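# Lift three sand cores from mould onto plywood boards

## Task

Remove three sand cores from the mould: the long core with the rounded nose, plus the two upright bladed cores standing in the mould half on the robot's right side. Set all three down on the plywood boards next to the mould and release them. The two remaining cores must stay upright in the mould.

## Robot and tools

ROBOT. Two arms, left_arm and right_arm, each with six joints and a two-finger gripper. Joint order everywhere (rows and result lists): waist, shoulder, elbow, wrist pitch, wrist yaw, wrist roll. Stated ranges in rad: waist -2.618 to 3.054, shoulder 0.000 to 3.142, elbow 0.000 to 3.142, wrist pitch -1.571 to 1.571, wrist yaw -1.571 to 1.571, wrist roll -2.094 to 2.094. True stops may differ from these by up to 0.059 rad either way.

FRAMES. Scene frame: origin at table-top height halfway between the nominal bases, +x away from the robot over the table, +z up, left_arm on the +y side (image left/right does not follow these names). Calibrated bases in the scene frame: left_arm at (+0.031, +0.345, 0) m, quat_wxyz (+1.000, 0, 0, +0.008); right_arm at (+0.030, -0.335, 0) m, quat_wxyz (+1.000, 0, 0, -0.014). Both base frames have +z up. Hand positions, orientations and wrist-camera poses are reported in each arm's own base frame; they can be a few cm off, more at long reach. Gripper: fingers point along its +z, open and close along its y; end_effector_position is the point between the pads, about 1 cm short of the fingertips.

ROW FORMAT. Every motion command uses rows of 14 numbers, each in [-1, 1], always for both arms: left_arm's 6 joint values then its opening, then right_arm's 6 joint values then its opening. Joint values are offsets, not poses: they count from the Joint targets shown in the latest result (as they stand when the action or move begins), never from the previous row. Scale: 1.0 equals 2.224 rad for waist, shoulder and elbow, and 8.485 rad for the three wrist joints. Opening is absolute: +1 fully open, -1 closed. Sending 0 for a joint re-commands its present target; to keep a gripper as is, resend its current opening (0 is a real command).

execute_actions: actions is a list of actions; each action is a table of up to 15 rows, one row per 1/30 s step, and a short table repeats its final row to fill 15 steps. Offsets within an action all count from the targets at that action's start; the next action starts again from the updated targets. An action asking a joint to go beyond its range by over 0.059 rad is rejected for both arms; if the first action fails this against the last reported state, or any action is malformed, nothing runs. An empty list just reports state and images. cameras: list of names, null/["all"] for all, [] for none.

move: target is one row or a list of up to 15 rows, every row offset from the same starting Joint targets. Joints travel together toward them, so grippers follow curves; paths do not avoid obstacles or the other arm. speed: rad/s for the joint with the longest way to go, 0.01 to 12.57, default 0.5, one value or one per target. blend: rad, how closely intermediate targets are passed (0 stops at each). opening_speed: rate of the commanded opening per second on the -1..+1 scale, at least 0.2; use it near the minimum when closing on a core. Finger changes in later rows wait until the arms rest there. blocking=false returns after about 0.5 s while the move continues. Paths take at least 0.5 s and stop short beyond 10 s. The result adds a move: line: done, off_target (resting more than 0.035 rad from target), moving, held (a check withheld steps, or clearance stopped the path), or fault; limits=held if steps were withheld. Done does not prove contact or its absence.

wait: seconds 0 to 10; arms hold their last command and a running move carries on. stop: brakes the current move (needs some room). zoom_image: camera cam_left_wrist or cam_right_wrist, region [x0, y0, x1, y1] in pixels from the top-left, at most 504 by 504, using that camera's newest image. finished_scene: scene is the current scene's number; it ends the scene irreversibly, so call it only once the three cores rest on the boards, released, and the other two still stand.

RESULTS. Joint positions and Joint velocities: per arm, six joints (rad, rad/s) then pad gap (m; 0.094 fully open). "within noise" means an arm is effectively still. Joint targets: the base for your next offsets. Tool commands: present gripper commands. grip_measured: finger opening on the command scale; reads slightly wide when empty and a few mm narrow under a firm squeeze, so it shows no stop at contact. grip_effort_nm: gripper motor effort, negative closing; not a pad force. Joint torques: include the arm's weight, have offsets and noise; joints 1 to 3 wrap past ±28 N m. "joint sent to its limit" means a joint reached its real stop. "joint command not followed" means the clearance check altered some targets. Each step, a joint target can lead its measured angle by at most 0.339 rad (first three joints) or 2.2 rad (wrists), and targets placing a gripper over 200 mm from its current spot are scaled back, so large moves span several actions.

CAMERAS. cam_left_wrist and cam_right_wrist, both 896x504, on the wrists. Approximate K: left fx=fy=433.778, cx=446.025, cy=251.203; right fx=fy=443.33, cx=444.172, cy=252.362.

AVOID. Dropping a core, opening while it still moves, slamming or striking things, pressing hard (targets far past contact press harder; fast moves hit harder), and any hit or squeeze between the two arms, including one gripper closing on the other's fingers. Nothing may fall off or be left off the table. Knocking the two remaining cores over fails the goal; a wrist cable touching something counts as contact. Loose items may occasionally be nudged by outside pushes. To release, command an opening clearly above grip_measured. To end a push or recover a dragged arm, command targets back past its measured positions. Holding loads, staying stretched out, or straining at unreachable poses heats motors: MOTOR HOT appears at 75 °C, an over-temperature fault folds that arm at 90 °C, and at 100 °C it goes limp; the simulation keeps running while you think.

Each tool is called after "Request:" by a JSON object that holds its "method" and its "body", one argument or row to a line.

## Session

Request:
{"method": "execute_actions", "body": {
  "actions": []
}}

Scene clock: 0.00 s.
left_arm: end_effector_position=(+0.3493, -0.0518, +0.2095) grip_measured=+1.000 grip_effort_nm=n/a end_effector_quat_wxyz=(+0.534, -0.007, +0.815, -0.226) | right_arm: end_effector_position=(+0.3046, +0.0783, +0.1820) grip_measured=+1.000 grip_effort_nm=n/a end_effector_quat_wxyz=(+0.477, +0.034, +0.863, +0.162)
Joint positions: left_arm=[0.059 1.017 0.578 0.071 0.424 -0.25 0.094] | right_arm=[0.21 0.854 0.562 -0.224 -0.068 0.329 0.094]
Joint velocities: within noise
Joint torques (N m): no reading
Heat: left arm: 33 °C; right arm: 35 °C.
Joint targets: left_arm=[0.059 1.010 0.587 0.072 0.427 -0.248] | right_arm=[0.210 0.847 0.574 -0.220 -0.067 0.327]
Tool commands: left_gripper/opening=+1.0 right_gripper/opening=+1.0

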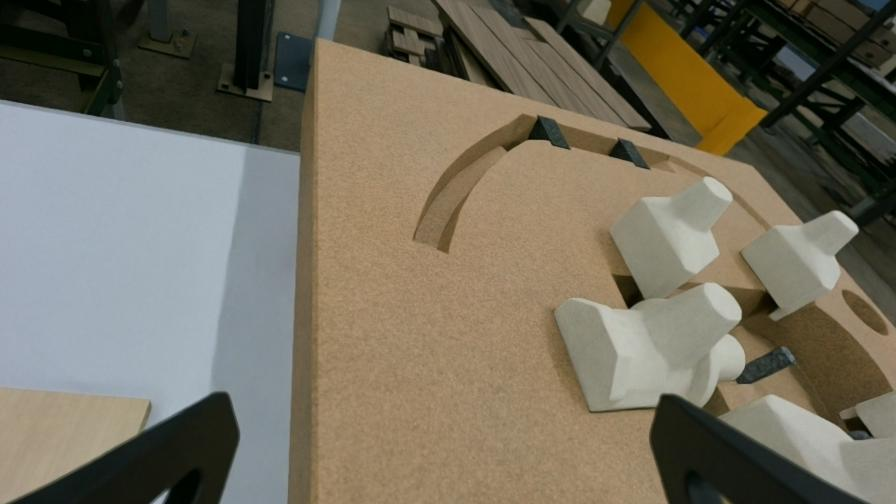

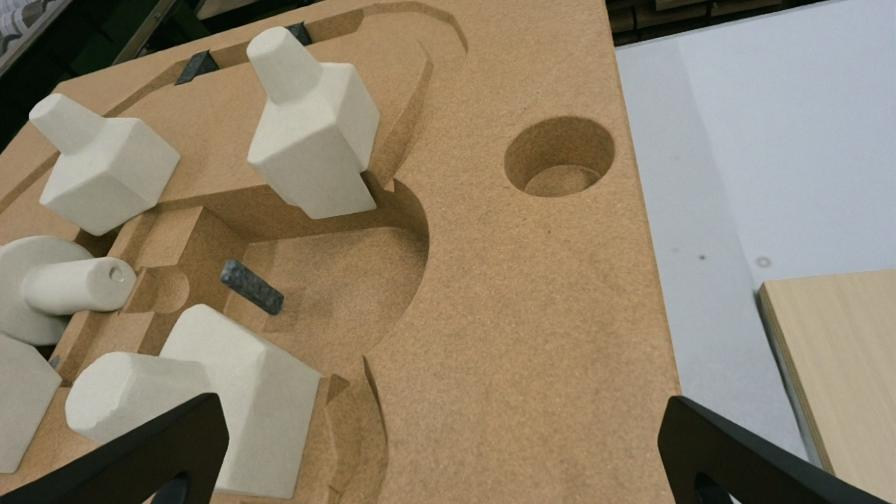

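Request:
{"method": "move", "body": {
  "target": [-0.1524,0.5665,0.8386,-0.1764,0.0382,0.1718,1,0.1673,0.4541,0.6281,-0.1419,0.0079,-0.0385,1],
  "speed": 1.0
}}

Scene clock: 11.17 s.
left_arm: end_effector_position=(+0.4328, -0.2448, +0.2340) grip_measured=+1.000 grip_effort_nm=0.032 end_effector_quat_wxyz=(+0.294, +0.664, +0.643, -0.242) | right_arm: end_effector_position=(+0.3275, +0.2169, +0.2135) grip_measured=+1.000 grip_effort_nm=0.027 end_effector_quat_wxyz=(+0.119, -0.280, +0.952, +0.040)
Joint positions: left_arm=[-0.278 2.25 2.429 -1.414 0.72 1.197 0.094] | right_arm=[0.579 1.85 1.94 -1.41 -0.008 0.007 0.094]
Joint velocities: within noise
Joint torques (N m): left_arm=[0.03 -9.35 6.53 0.9 0.78 0.07] | right_arm=[0.17 -7.12 7.62 0.35 0.07 -0.12]
Heat: left arm: 35 °C; right arm: 35 °C.
Joint targets: left_arm=[-0.280 2.270 2.453 -1.425 0.751 1.209] | right_arm=[0.582 1.857 1.971 -1.424 0.000 0.000]
move: done

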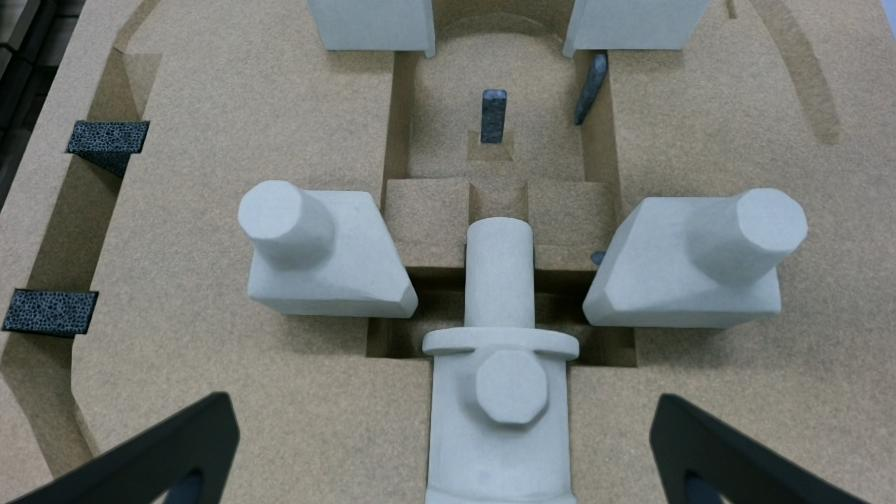

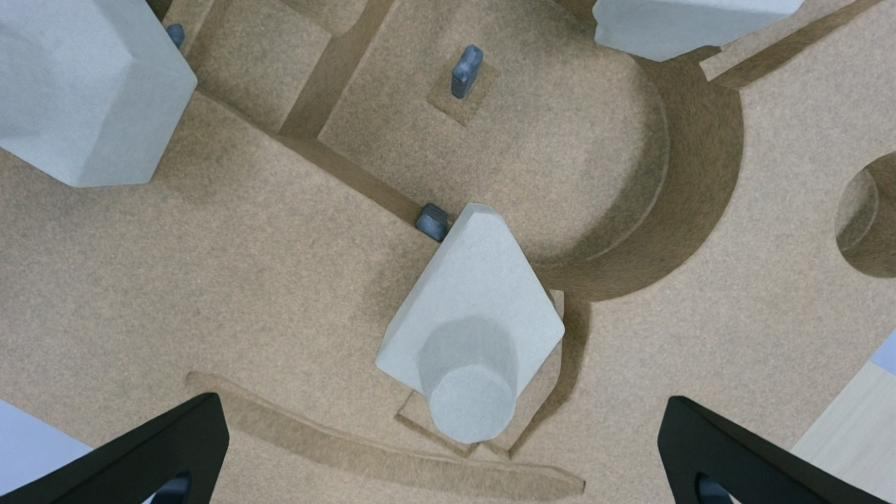

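Request:
{"method": "move", "body": {
  "target": [
    [-0.0261,-0.0562,-0.1326,0.0222,0.0022,-0.0081,1,-0.0144,0.0013,-0.045,0.0118,0,0,1],
    [-0.0261,-0.0665,-0.2023,0.0378,0.0022,-0.0081,1,-0.0144,0.0013,-0.1165,0.0258,0,0,1]
  ],
  "speed": 0.4
}}

Scene clock: 40.00 s.
left_arm: end_effector_position=(+0.4140, -0.2687, +0.1631) grip_measured=+1.000 grip_effort_nm=0.027 end_effector_quat_wxyz=(+0.266, +0.658, +0.648, -0.275) | right_arm: end_effector_position=(+0.3356, +0.2119, +0.1556) grip_measured=+1.000 grip_effort_nm=0.022 end_effector_quat_wxyz=(+0.101, -0.271, +0.957, +0.033)
Joint positions: left_arm=[-0.332 2.171 2.009 -1.115 0.741 1.14 0.094] | right_arm=[0.558 1.854 1.719 -1.223 -0.007 0.006 0.094]
Joint velocities: within noise
Joint torques (N m): left_arm=[-0.46 -14.27 4.38 1.08 0.78 -0.05] | right_arm=[-0.65 -7.5 4.86 0.59 0.06 -0.1]
Heat: left arm: 41 °C; right arm: 37 °C.
Joint targets: left_arm=[-0.338 2.122 2.003 -1.104 0.769 1.140] | right_arm=[0.550 1.860 1.712 -1.205 0.000 0.000]
move: off_target (left_arm); left_arm: the shoulder is farthest, 0.049 rad from its target

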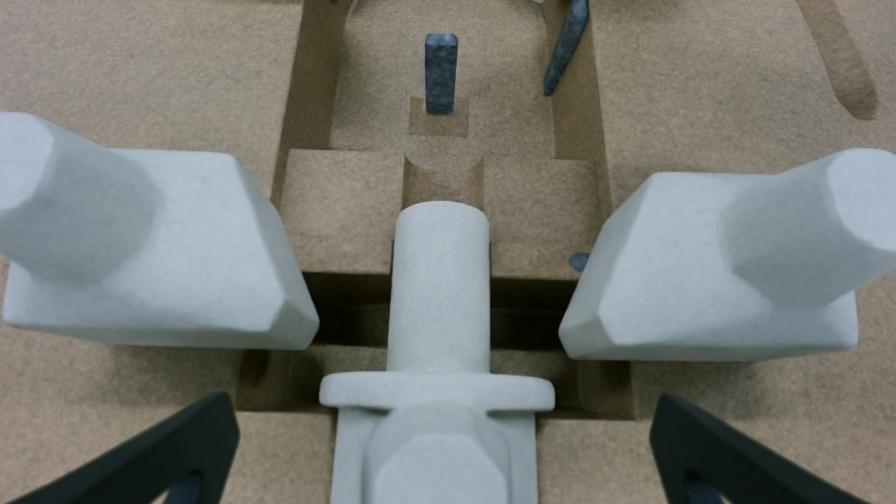

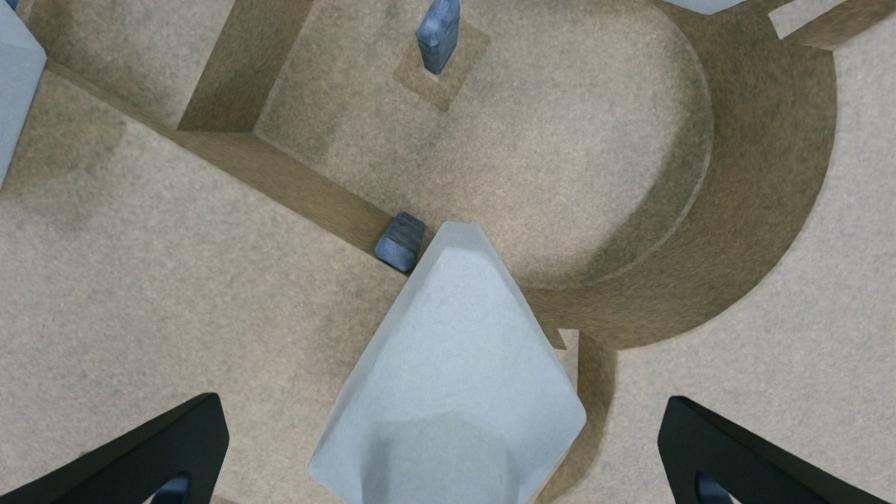

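Request:
{"method": "move", "body": {
  "target": [0,0,0,0,0,0,-0.7,0,0,0,0,0,0,-0.7],
  "opening_speed": 0.8,
  "cameras": []
}}

Scene clock: 45.00 s.
left_arm: end_effector_position=(+0.4148, -0.2689, +0.1633) grip_measured=-0.396 grip_effort_nm=-0.999 end_effector_quat_wxyz=(+0.268, +0.658, +0.647, -0.274) | right_arm: end_effector_position=(+0.3363, +0.2118, +0.1557) grip_measured=-0.481 grip_effort_nm=-0.999 end_effector_quat_wxyz=(+0.102, -0.271, +0.957, +0.032)
Joint positions: left_arm=[-0.332 2.171 2.009 -1.111 0.74 1.14 0.028] | right_arm=[0.558 1.854 1.719 -1.221 -0.005 0.006 0.024]
Joint velocities: within noise
Joint torques (N m): left_arm=[-0.46 -14.39 4.51 1.01 0.8 -0.06] | right_arm=[-0.66 -7.53 4.88 0.6 0.03 -0.1]
Heat: left arm: 44 °C; right arm: 38 °C.
Joint targets: left_arm=[-0.338 2.122 2.003 -1.104 0.770 1.140] | right_arm=[0.550 1.860 1.712 -1.205 0.000 0.000]
move: off_target (left_arm); left_arm: the shoulder is farthest, 0.049 rad from its target
No camera images: "cameras" was empty.

Request:
{"method": "move", "body": {
  "target": [
    [0,0.0351,0.1246,-0.0252,0.0047,0,-0.7,0,0.0157,0.1124,-0.0242,0,0,-0.7],
    [0,-0.0414,0.138,-0.0243,0.0047,0,-0.7,0,-0.0585,0.1497,-0.0277,0,0,-0.7]
  ],
  "speed": 0.3
}}

Scene clock: 57.70 s.
left_arm: end_effector_position=(+0.3984, -0.2615, +0.2622) grip_measured=-0.397 grip_effort_nm=-1.009 end_effector_quat_wxyz=(+0.308, +0.667, +0.632, -0.247) | right_arm: end_effector_position=(+0.3217, +0.2027, +0.2641) grip_measured=-0.482 grip_effort_nm=-0.999 end_effector_quat_wxyz=(+0.172, -0.269, +0.946, +0.052)
Joint positions: left_arm=[-0.332 2.094 2.271 -1.346 0.726 1.138 0.028] | right_arm=[0.558 1.76 2.009 -1.458 -0.005 0.005 0.024]
Joint velocities: within noise
Joint torques (N m): left_arm=[-0.38 -14.58 8.02 1.52 1.39 -0.02] | right_arm=[-0.66 -9.25 7.8 0.86 0.04 -0.1]
Heat: left arm: 50 °C; right arm: 40 °C.
Joint targets: left_arm=[-0.338 2.030 2.310 -1.310 0.810 1.141] | right_arm=[0.550 1.730 2.045 -1.440 0.000 0.000]
move: off_target (left_arm, right_arm); left_arm: the wrist yaw is farthest, 0.083 rad from its target; right_arm: the elbow is farthest, 0.036 rad from its target

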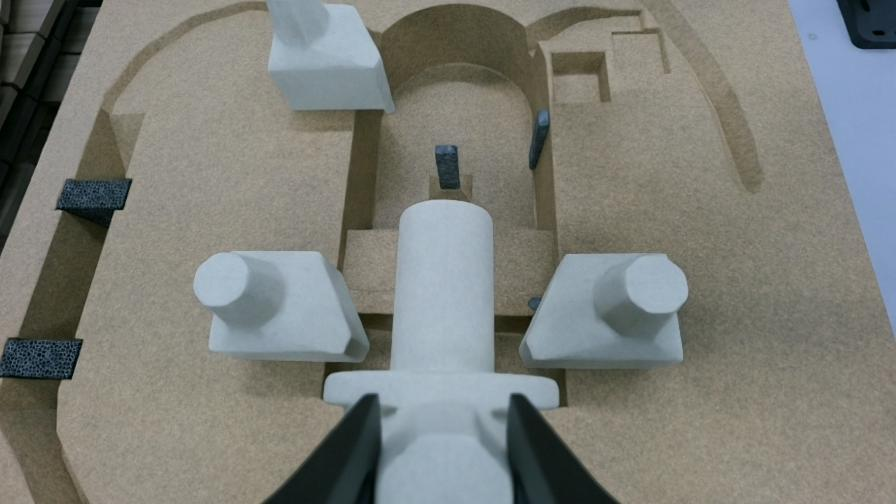

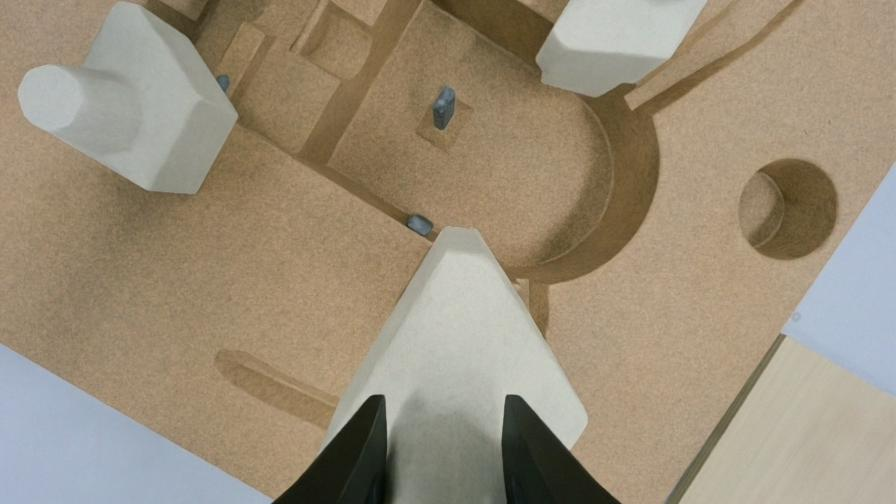

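Request:
{"method": "move", "body": {
  "target": [
    [0.045,-0.036,0,0,0,0,-0.7,-0.1,0,0,0,0,0,-0.7],
    [0.3273,-0.4371,-0.513,0.0613,-0.0955,-0.1345,-0.7,-0.4496,0,0,0,0,-0.066,-0.7]
  ],
  "speed": 0.8,
  "blend": 0.08
}}

Scene clock: 64.40 s.
left_arm: end_effector_position=(+0.2856, +0.1154, +0.2426) grip_measured=-0.397 grip_effort_nm=-0.994 end_effector_quat_wxyz=(+0.353, -0.175, +0.917, +0.066) | right_arm: end_effector_position=(+0.3417, -0.1655, +0.2639) grip_measured=-0.483 grip_effort_nm=-1.004 end_effector_quat_wxyz=(+0.156, -0.048, +0.983, -0.087)
Joint positions: left_arm=[0.386 1.1 1.154 -0.89 0.008 0.006 0.028] | right_arm=[-0.453 1.76 2.009 -1.46 0.002 -0.551 0.024]
Joint velocities: within noise
Joint torques (N m): left_arm=[0.38 -5.56 6.68 2.83 -0.07 -0.14] | right_arm=[0.25 -9.25 7.82 0.86 -0.02 -0.15]
Heat: left arm: 51 °C; right arm: 40 °C.
Joint targets: left_arm=[0.390 1.058 1.169 -0.790 -0.001 -0.001] | right_arm=[-0.450 1.730 2.045 -1.440 0.000 -0.560]
move: off_target (left_arm, right_arm); left_arm: the wrist pitch is farthest, 0.100 rad from its target; right_arm: the elbow is farthest, 0.036 rad from its target

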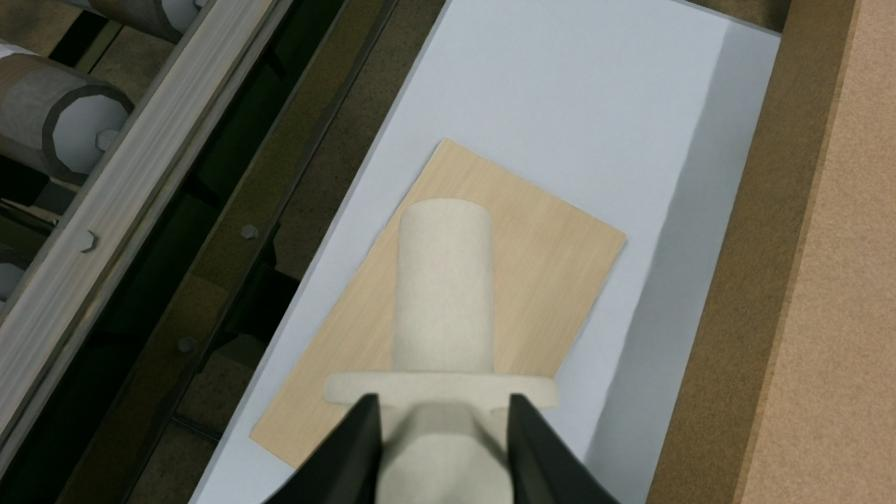

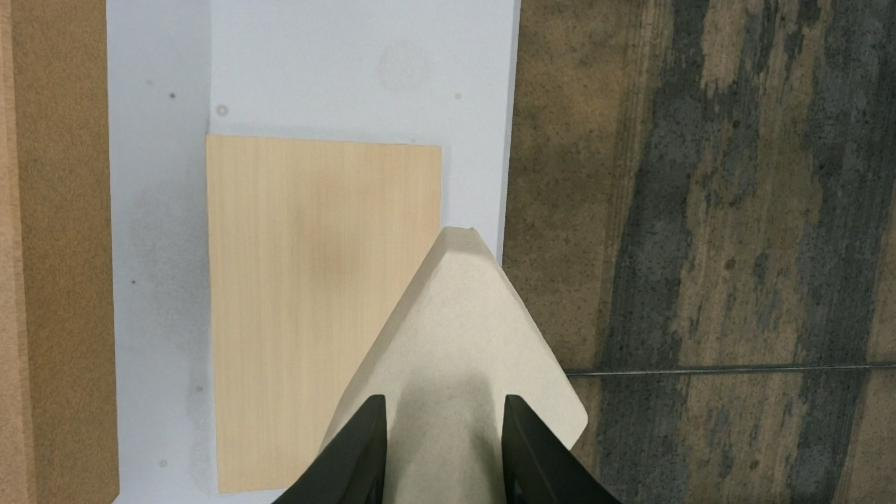

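Request:
{"method": "move", "body": {
  "target": [
    [0.0085,-0.0058,-0.1659,0.0473,0,0,-0.7,0.009,-0.2608,-0.7981,0.2404,0,0,-0.7],
    [0.0085,-0.0036,-0.2109,0.0613,0,0,-0.7,0.009,-0.1484,-0.8476,0.284,0,0,-0.7]
  ],
  "speed": [0.8,0.25]
}}

Scene clock: 94.43 s.
left_arm: end_effector_position=(+0.2966, +0.1253, +0.1340) grip_measured=-0.397 grip_effort_nm=-1.004 end_effector_quat_wxyz=(+0.373, -0.181, +0.907, +0.073) | right_arm: end_effector_position=(+0.3157, -0.1470, +0.0896) grip_measured=-0.485 grip_effort_nm=-0.999 end_effector_quat_wxyz=(+0.514, -0.049, +0.809, -0.281)
Joint positions: left_arm=[0.401 1.094 0.685 -0.383 0.008 0.004 0.028] | right_arm=[-0.438 1.396 0.165 0.913 0.002 -0.561 0.024]
Joint velocities: within noise
Joint torques (N m): left_arm=[0.66 -5.87 6.79 3.02 -0.06 -0.13] | right_arm=[0.69 -2.82 3.88 2.06 -0.03 -0.03]
Heat: left arm: 41 °C; right arm: 40 °C.
Joint targets: left_arm=[0.409 1.050 0.699 -0.270 -0.001 -0.001] | right_arm=[-0.430 1.400 0.160 0.970 0.000 -0.560]
move: off_target (left_arm, right_arm); left_arm: the wrist pitch is farthest, 0.113 rad from its target; right_arm: the wrist pitch is farthest, 0.057 rad from its target

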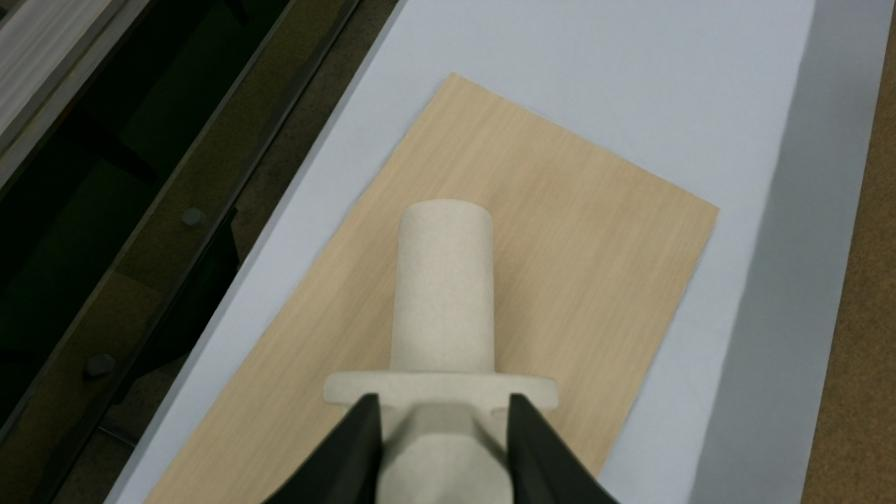

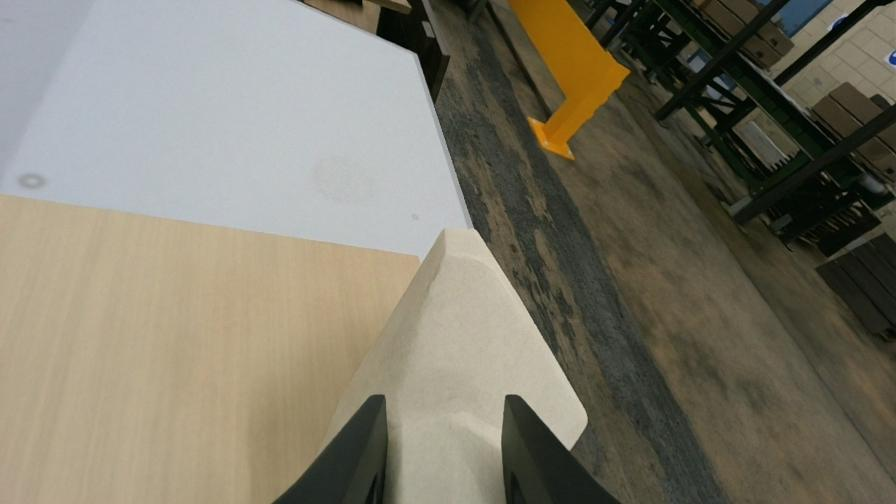

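Request:
{"method": "move", "body": {
  "target": [
    [0,0.0011,-0.0076,0.0026,0,0,-0.7,0.0216,-0.0315,0,0,0,0,-0.7],
    [0,0.0022,-0.0153,0.0052,0,0,-0.7,0.0216,0,0,0,0,0,-0.7],
    [0,0.0022,-0.031,0.0094,0,0,-0.7,0.0216,0.1664,-0.0472,0.0684,0,0,-0.7]
  ],
  "speed": [0.3,0.25,0.25]
}}

Scene clock: 106.73 s.
left_arm: end_effector_position=(+0.3017, +0.1275, +0.1313) grip_measured=-0.398 grip_effort_nm=-0.994 end_effector_quat_wxyz=(+0.398, -0.181, +0.896, +0.077) | right_arm: end_effector_position=(+0.3183, -0.1322, +0.0768) grip_measured=-0.485 grip_effort_nm=-1.009 end_effector_quat_wxyz=(+0.555, -0.064, +0.776, -0.293)
Joint positions: left_arm=[0.401 1.086 0.63 -0.279 0.008 0 0.028] | right_arm=[-0.389 1.737 0.078 1.446 0.015 -0.565 0.024]
Joint velocities: within noise
Joint torques (N m): left_arm=[0.65 -4.83 5.67 2.83 -0.09 -0.06] | right_arm=[0.57 -1.47 0.58 2.54 -0.16 0.02]
Heat: left arm: 43 °C; right arm: 40 °C.
Joint targets: left_arm=[0.409 1.054 0.631 -0.190 -0.001 -0.001] | right_arm=[-0.382 1.770 0.055 1.550 0.000 -0.560]
move: off_target (left_arm, right_arm); left_arm: the wrist pitch is farthest, 0.089 rad from its target; right_arm: the wrist pitch is farthest, 0.105 rad from its target

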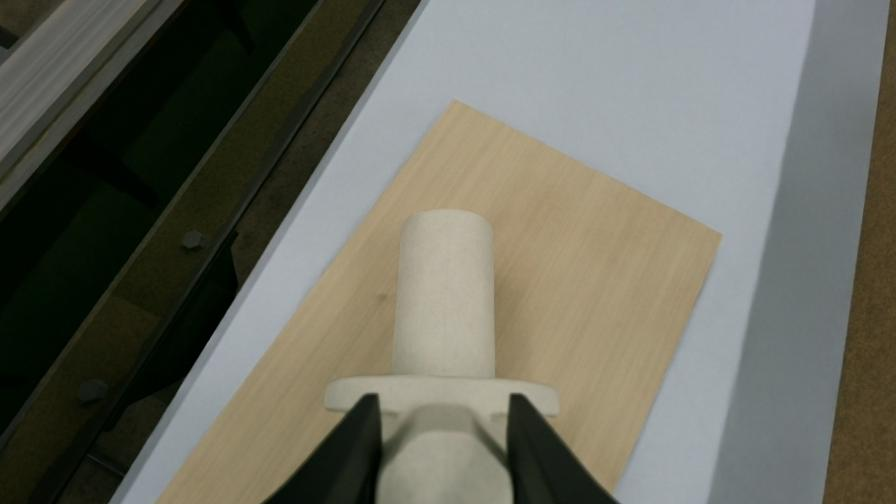

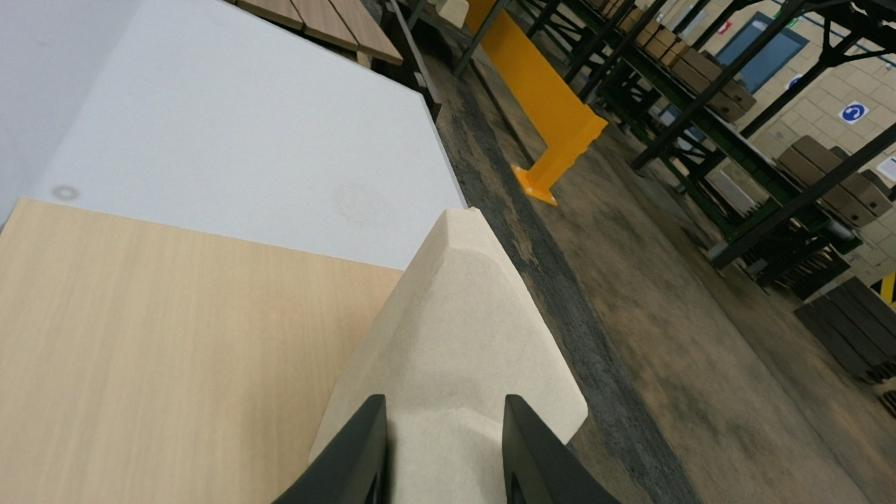

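Request:
{"method": "move", "body": {
  "target": [
    [0,0.002,-0.018,0,0,0,-0.7,0,0,0,0,0,0,-0.7],
    [0,0.002,-0.018,0,0,0,0.2,0,0,0,0,0,0,0.1]
  ],
  "opening_speed": 0.4,
  "speed": 0.2
}}

Scene clock: 114.40 s.
left_arm: end_effector_position=(+0.3052, +0.1293, +0.1345) grip_measured=+0.198 grip_effort_nm=0.120 end_effector_quat_wxyz=(+0.420, -0.181, +0.886, +0.081) | right_arm: end_effector_position=(+0.3117, -0.1287, +0.0630) grip_measured=+0.097 grip_effort_nm=0.178 end_effector_quat_wxyz=(+0.539, -0.068, +0.790, -0.285)
Joint positions: left_arm=[0.402 1.073 0.599 -0.213 0.007 -0.006 0.056] | right_arm=[-0.389 1.763 0.058 1.445 0.012 -0.569 0.052]
Joint velocities: within noise
Joint torques (N m): left_arm=[0.65 -3.4 5 2.14 -0.06 -0.01] | right_arm=[0.59 -3.41 1.81 2.54 -0.12 0.07]
Heat: left arm: 43 °C; right arm: 42 °C.
Joint targets: left_arm=[0.409 1.059 0.591 -0.190 -0.001 -0.001] | right_arm=[-0.382 1.770 0.055 1.550 0.000 -0.560]
move: off_target (right_arm); target 2's new numbers were sent with right_arm's wrist pitch 0.104 rad from that target; right_arm: the wrist pitch is farthest, 0.105 rad from its target

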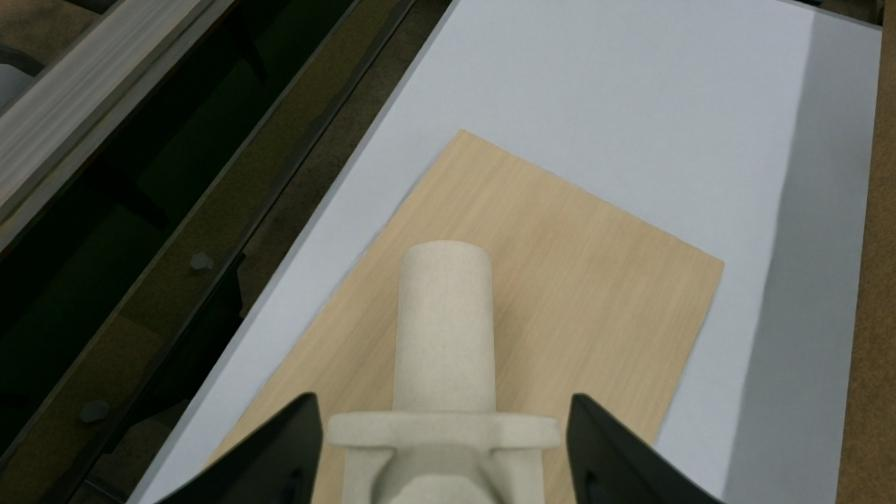

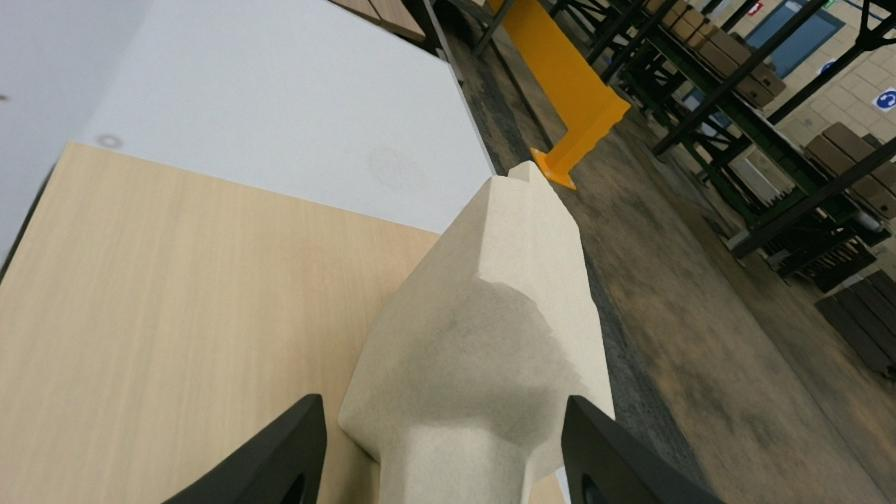

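Request:
{"method": "move", "body": {
  "target": [
    [0,-0.045,0.099,-0.0377,0,0,0.2,0.0405,-0.0809,0,0,0,0,0.1],
    [0,-0.085,0.244,-0.0854,0,0,0.2,0.08,-0.225,0.2248,-0.0884,0,0,0.1],
    [0,-0.085,0.244,-0.0854,0,0,0.2,0.3426,0.1317,0.8615,-0.2752,0,0.066,1]
  ],
  "speed": [0.4,0.8,0.9],
  "blend": [0.05,0.1,0]
}}

Scene clock: 131.87 s.
left_arm: end_effector_position=(+0.2482, +0.1051, +0.2800) grip_measured=+0.198 grip_effort_nm=0.120 end_effector_quat_wxyz=(+0.423, -0.181, +0.884, +0.081) | right_arm: end_effector_position=(+0.5080, +0.2059, +0.1911) grip_measured=+0.997 grip_effort_nm=0.183 end_effector_quat_wxyz=(+0.327, -0.182, +0.925, +0.061)
Joint positions: left_arm=[0.402 0.879 1.11 -0.912 0.007 -0.006 0.056] | right_arm=[0.384 2.05 1.936 -0.777 0.003 -0.006 0.094]
Joint velocities: within noise
Joint torques (N m): left_arm=[0.55 -1.28 7.17 1.86 -0.07 0.01] | right_arm=[-0.39 -9.07 8.75 1.01 -0.04 0.03]
Heat: left arm: 40 °C; right arm: 43 °C.
Joint targets: left_arm=[0.409 0.870 1.133 -0.915 -0.001 -0.001] | right_arm=[0.380 2.063 1.971 -0.785 0.000 0.000]
move: done

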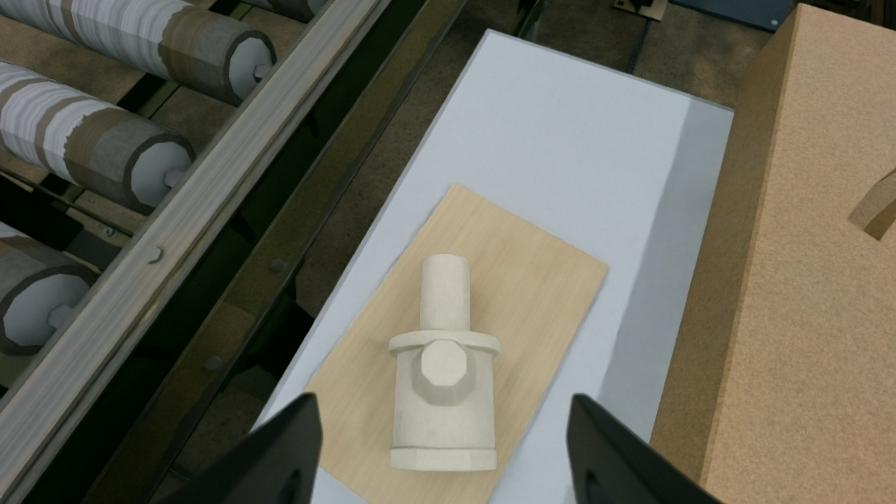

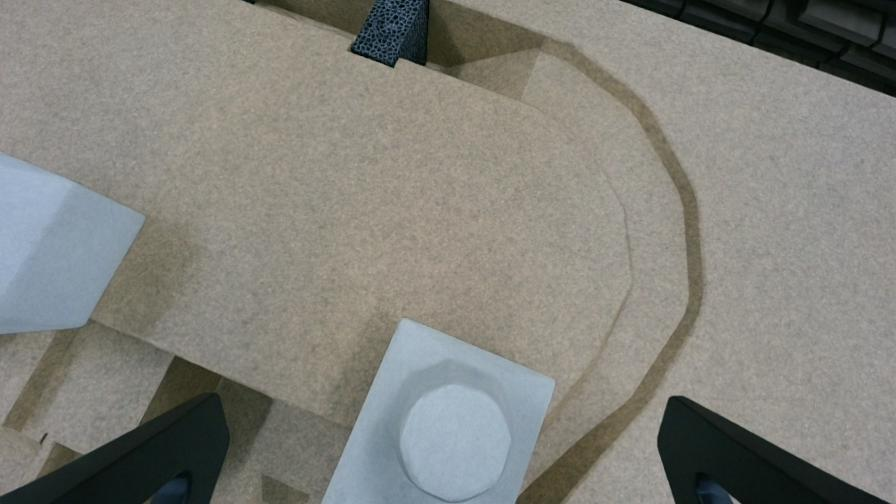

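Request:
{"method": "move", "body": {
  "target": [
    [0,0,0,0,0,0,0.2,-0.0018,0.0139,-0.0409,0.0144,0,0,1],
    [0,0,0,0,0,0,0.2,-0.0018,0.0139,-0.0409,0.0144,0,0,-0.7]
  ],
  "speed": 0.25,
  "opening_speed": 0.8,
  "cameras": ["cam_right_wrist"]
}}

Scene clock: 141.97 s.
left_arm: end_effector_position=(+0.2481, +0.1050, +0.2799) grip_measured=+0.198 grip_effort_nm=0.125 end_effector_quat_wxyz=(+0.423, -0.181, +0.884, +0.081) | right_arm: end_effector_position=(+0.5186, +0.2104, +0.1670) grip_measured=-0.395 grip_effort_nm=-1.009 end_effector_quat_wxyz=(+0.331, -0.182, +0.924, +0.062)
Joint positions: left_arm=[0.402 0.879 1.11 -0.912 0.007 -0.006 0.056] | right_arm=[0.384 2.086 1.888 -0.685 0.002 -0.006 0.028]
Joint velocities: within noise
Joint torques (N m): left_arm=[0.55 -1.25 7.08 1.88 -0.06 0.02] | right_arm=[-0.72 -9.66 5.46 1.31 -0.03 0.03]
Heat: left arm: 40 °C; right arm: 40 °C.
Joint targets: left_arm=[0.409 0.870 1.133 -0.915 -0.001 -0.001] | right_arm=[0.376 2.094 1.880 -0.663 0.000 0.000]
move: done
Images, in order (width x height): cam_right_wrist 896x504.

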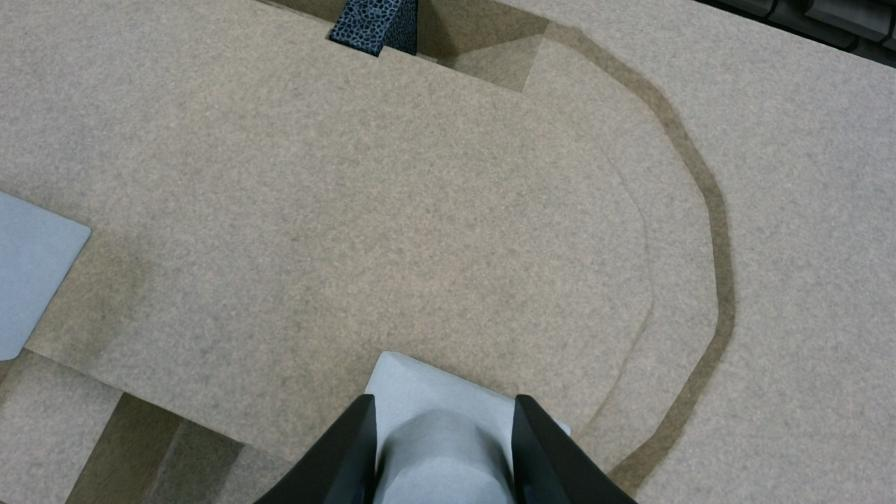

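Request:
{"method": "move", "body": {
  "target": [
    [0,0,0,0,0,0,0.2,0,0.0117,0.1003,-0.0199,0,0,-0.7],
    [0,0,0,0,0,0,0.2,0,0.0342,0.2113,-0.0421,0,0,-0.7],
    [0,0,0,0,0,0,0.2,-0.2567,-0.4132,-0.6183,0.1459,0,0,-0.7]
  ],
  "speed": [0.3,0.35,0.7],
  "blend": [0.1,0.05,0]
}}

Scene clock: 160.47 s.
left_arm: end_effector_position=(+0.2481, +0.1050, +0.2799) grip_measured=+0.198 grip_effort_nm=0.125 end_effector_quat_wxyz=(+0.423, -0.181, +0.884, +0.081) | right_arm: end_effector_position=(+0.3851, -0.0738, +0.1864) grip_measured=-0.395 grip_effort_nm=-1.009 end_effector_quat_wxyz=(+0.607, +0.075, +0.789, -0.061)
Joint positions: left_arm=[0.402 0.879 1.11 -0.912 0.007 -0.006 0.056] | right_arm=[-0.19 1.214 0.496 0.459 0.004 -0.005 0.028]
Joint velocities: within noise
Joint torques (N m): left_arm=[0.61 -1.2 7.13 1.87 -0.07 0.01] | right_arm=[-0.32 -6.52 6.58 2.67 -0.05 0.02]
Heat: left arm: 39 °C; right arm: 42 °C.
Joint targets: left_arm=[0.409 0.870 1.133 -0.915 -0.001 -0.001] | right_arm=[-0.195 1.175 0.505 0.575 0.000 0.000]
move: off_target (right_arm); right_arm: the wrist pitch is farthest, 0.116 rad from its target

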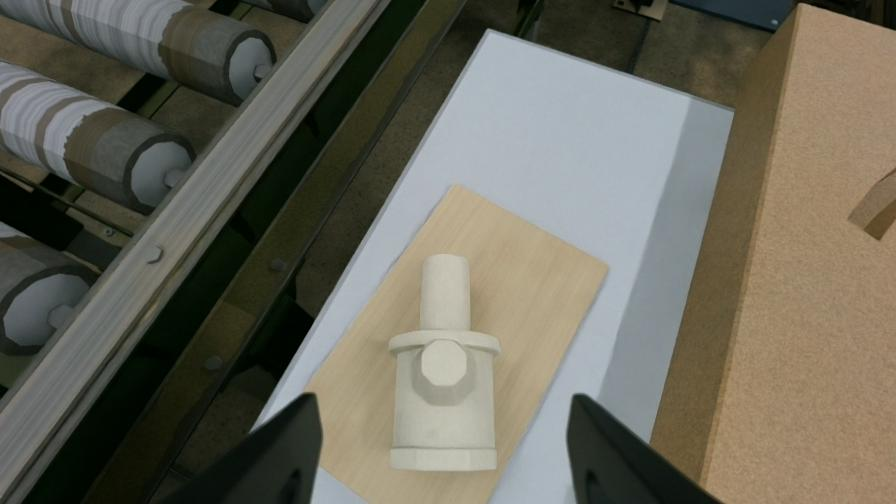

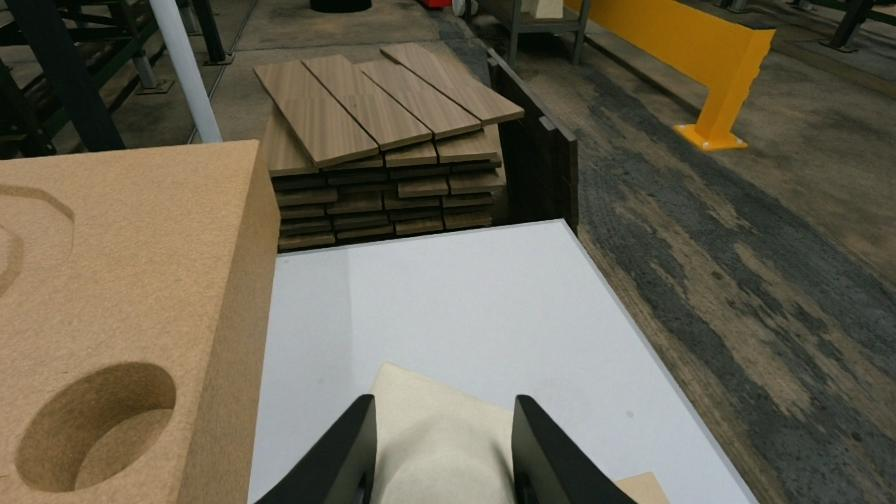

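Request:
{"method": "move", "body": {
  "target": [
    [0,0,0,0,0,0,0.2,0,0.1349,-0.071,0.0442,0,0,-0.7],
    [0,0,0,0,0,0,0.2,0,0.0674,-0.1147,0.0383,0,0,-0.7],
    [0,0,0,0,0,0,0.2,0,0.0719,-0.1659,0.0513,0,0,-0.7]
  ],
  "speed": [0.25,0.2,0.2],
  "cameras": ["cam_right_wrist"]
}}

Scene clock: 167.73 s.
left_arm: end_effector_position=(+0.2481, +0.1050, +0.2799) grip_measured=+0.198 grip_effort_nm=0.125 end_effector_quat_wxyz=(+0.423, -0.181, +0.884, +0.081) | right_arm: end_effector_position=(+0.3443, -0.0659, +0.1227) grip_measured=-0.395 grip_effort_nm=-1.004 end_effector_quat_wxyz=(+0.633, +0.073, +0.768, -0.063)
Joint positions: left_arm=[0.402 0.879 1.11 -0.912 0.007 -0.006 0.056] | right_arm=[-0.19 1.345 0.149 1.005 0.004 -0.005 0.028]
Joint velocities: within noise
Joint torques (N m): left_arm=[0.65 -1.25 7.09 1.89 -0.06 0.01] | right_arm=[-0.43 -3.7 3.38 1.6 -0.05 0.02]
Heat: left arm: 39 °C; right arm: 44 °C.
Joint targets: left_arm=[0.409 0.870 1.133 -0.915 -0.001 -0.001] | right_arm=[-0.195 1.335 0.136 1.010 0.000 0.000]
move: done
Images, in order (width x height): cam_right_wrist 896x504.

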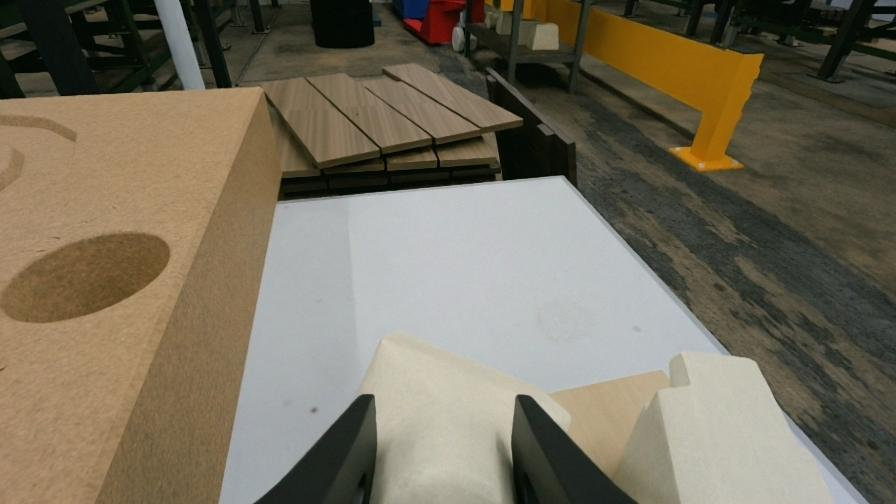

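Request:
{"method": "move", "body": {
  "target": [
    [0,0,0,0,0,0,0.2,0,0.0585,-0.036,0.0236,0,0,-0.7],
    [0,0,0,0,0,0,0.2,0,0.1551,-0.0477,0.0424,0,0,-0.7]
  ],
  "speed": [0.2,0.15],
  "cameras": ["cam_right_wrist"]
}}

Scene clock: 175.50 s.
left_arm: end_effector_position=(+0.2481, +0.1050, +0.2799) grip_measured=+0.198 grip_effort_nm=0.120 end_effector_quat_wxyz=(+0.423, -0.181, +0.884, +0.081) | right_arm: end_effector_position=(+0.3334, -0.0639, +0.0964) grip_measured=-0.395 grip_effort_nm=-1.004 end_effector_quat_wxyz=(+0.647, +0.072, +0.757, -0.065)
Joint positions: left_arm=[0.402 0.879 1.11 -0.912 0.007 -0.006 0.056] | right_arm=[-0.19 1.652 0.051 1.446 0.004 -0.005 0.028]
Joint velocities: within noise
Joint torques (N m): left_arm=[0.53 -1.21 7.02 1.87 -0.08 -0.01] | right_arm=[-0.4 -1.43 1.01 0.86 -0.05 0.01]
Heat: left arm: 39 °C; right arm: 43 °C.
Joint targets: left_arm=[0.409 0.870 1.133 -0.915 -0.001 -0.001] | right_arm=[-0.195 1.680 0.030 1.370 0.000 0.000]
move: off_target (right_arm); right_arm: the wrist pitch is farthest, 0.076 rad from its target
Images, in order (width x height): cam_right_wrist 896x504.

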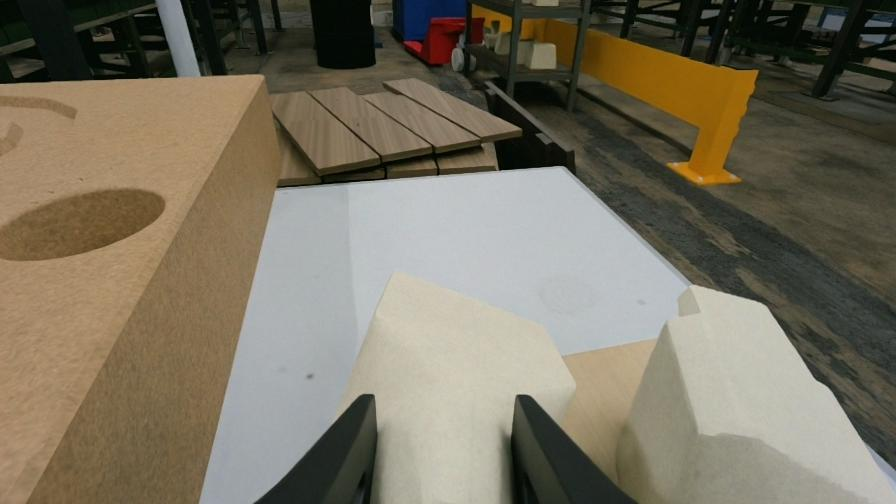

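Request:
{"method": "move", "body": {
  "target": [
    [0,0,0,0,0,0,0.2,0,0.0225,0,0,0,0,-0.7],
    [0,0,0,0,0,0,0.2,0,0.0225,0,0,0,0,-0.12]
  ],
  "speed": 0.2,
  "opening_speed": 0.3,
  "cameras": ["cam_right_wrist"]
}}

Scene clock: 180.33 s.
left_arm: end_effector_position=(+0.2481, +0.1050, +0.2799) grip_measured=+0.198 grip_effort_nm=0.125 end_effector_quat_wxyz=(+0.423, -0.181, +0.884, +0.081) | right_arm: end_effector_position=(+0.3232, -0.0625, +0.0544) grip_measured=-0.123 grip_effort_nm=0.183 end_effector_quat_wxyz=(+0.588, +0.079, +0.803, -0.058)
Joint positions: left_arm=[0.402 0.879 1.11 -0.912 0.007 -0.006 0.056] | right_arm=[-0.191 1.722 0.04 1.375 0.006 0.001 0.041]
Joint velocities: within noise
Joint torques (N m): left_arm=[0.61 -1.25 7.06 1.87 -0.07 0] | right_arm=[-0.34 -3.1 1.33 1.49 -0.07 -0.04]
Heat: left arm: 40 °C; right arm: 42 °C.
Joint targets: left_arm=[0.409 0.870 1.133 -0.915 -0.001 -0.001] | right_arm=[-0.195 1.730 0.030 1.370 0.000 0.000]
move: done; target 2's new numbers were sent with right_arm's wrist pitch 0.055 rad from that target
Images, in order (width x height): cam_right_wrist 896x504.

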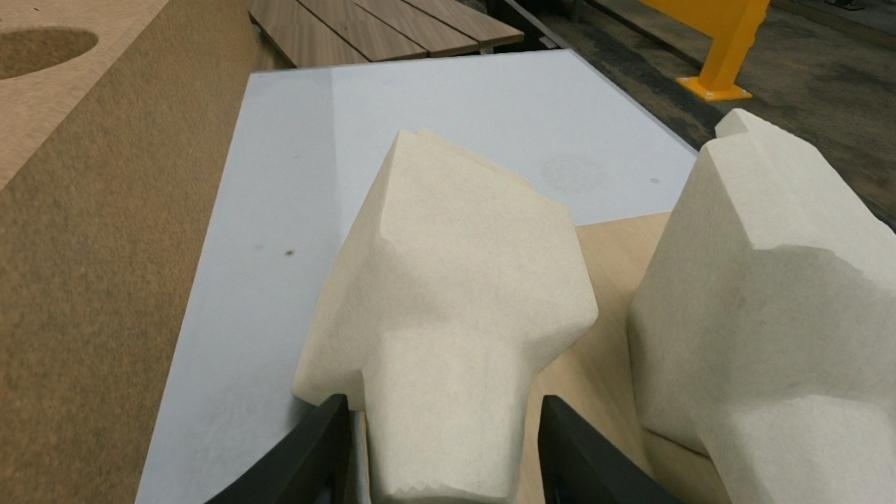

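Request:
{"method": "move", "body": {
  "target": [
    [0,0,0,0,0,0,0.2,0,-0.09,0,0,0,0,-0.12],
    [0,0,0,0,0,0,0.2,-0.04,-0.0863,0.8188,-0.3217,0,0,-0.12]
  ],
  "speed": [0.4,1.0],
  "blend": [0.05,0]
}}

Scene clock: 190.27 s.
left_arm: end_effector_position=(+0.2481, +0.1050, +0.2799) grip_measured=+0.198 grip_effort_nm=0.125 end_effector_quat_wxyz=(+0.423, -0.181, +0.884, +0.081) | right_arm: end_effector_position=(+0.3385, -0.0960, +0.2903) grip_measured=-0.123 grip_effort_nm=0.183 end_effector_quat_wxyz=(+0.246, +0.134, +0.959, -0.037)
Joint positions: left_arm=[0.402 0.879 1.11 -0.912 0.007 -0.006 0.056] | right_arm=[-0.276 1.545 1.825 -1.347 0.006 0 0.041]
Joint velocities: within noise
Joint torques (N m): left_arm=[0.65 -1.25 7.16 1.9 -0.08 0.01] | right_arm=[-0.68 -5.63 7.1 0.79 -0.07 -0.04]
Heat: left arm: 40 °C; right arm: 41 °C.
Joint targets: left_arm=[0.409 0.870 1.133 -0.915 -0.001 -0.001] | right_arm=[-0.284 1.538 1.851 -1.360 0.000 0.000]
move: done

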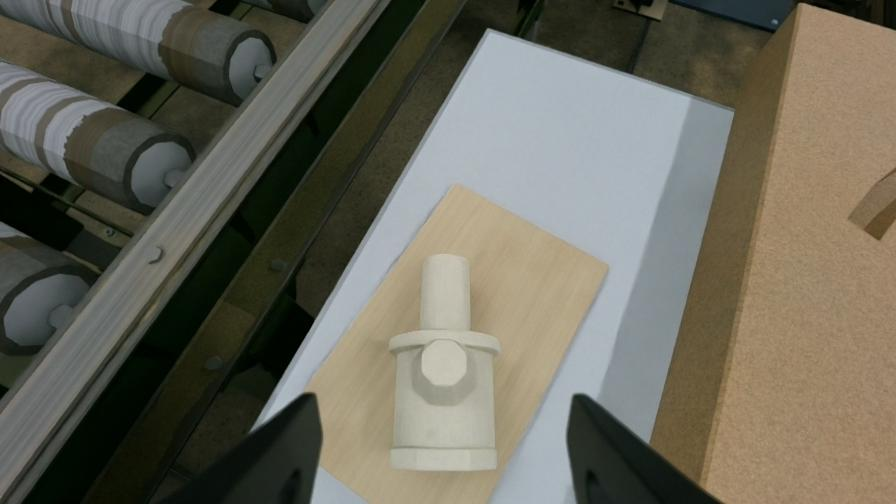

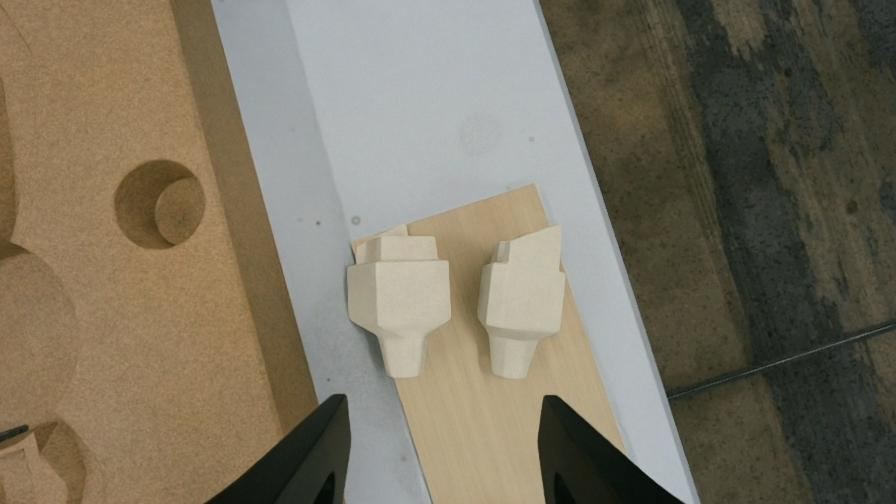

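Request:
{"method": "finished_scene", "body": {
  "scene": 2
}}

The scene is finished: the task was done.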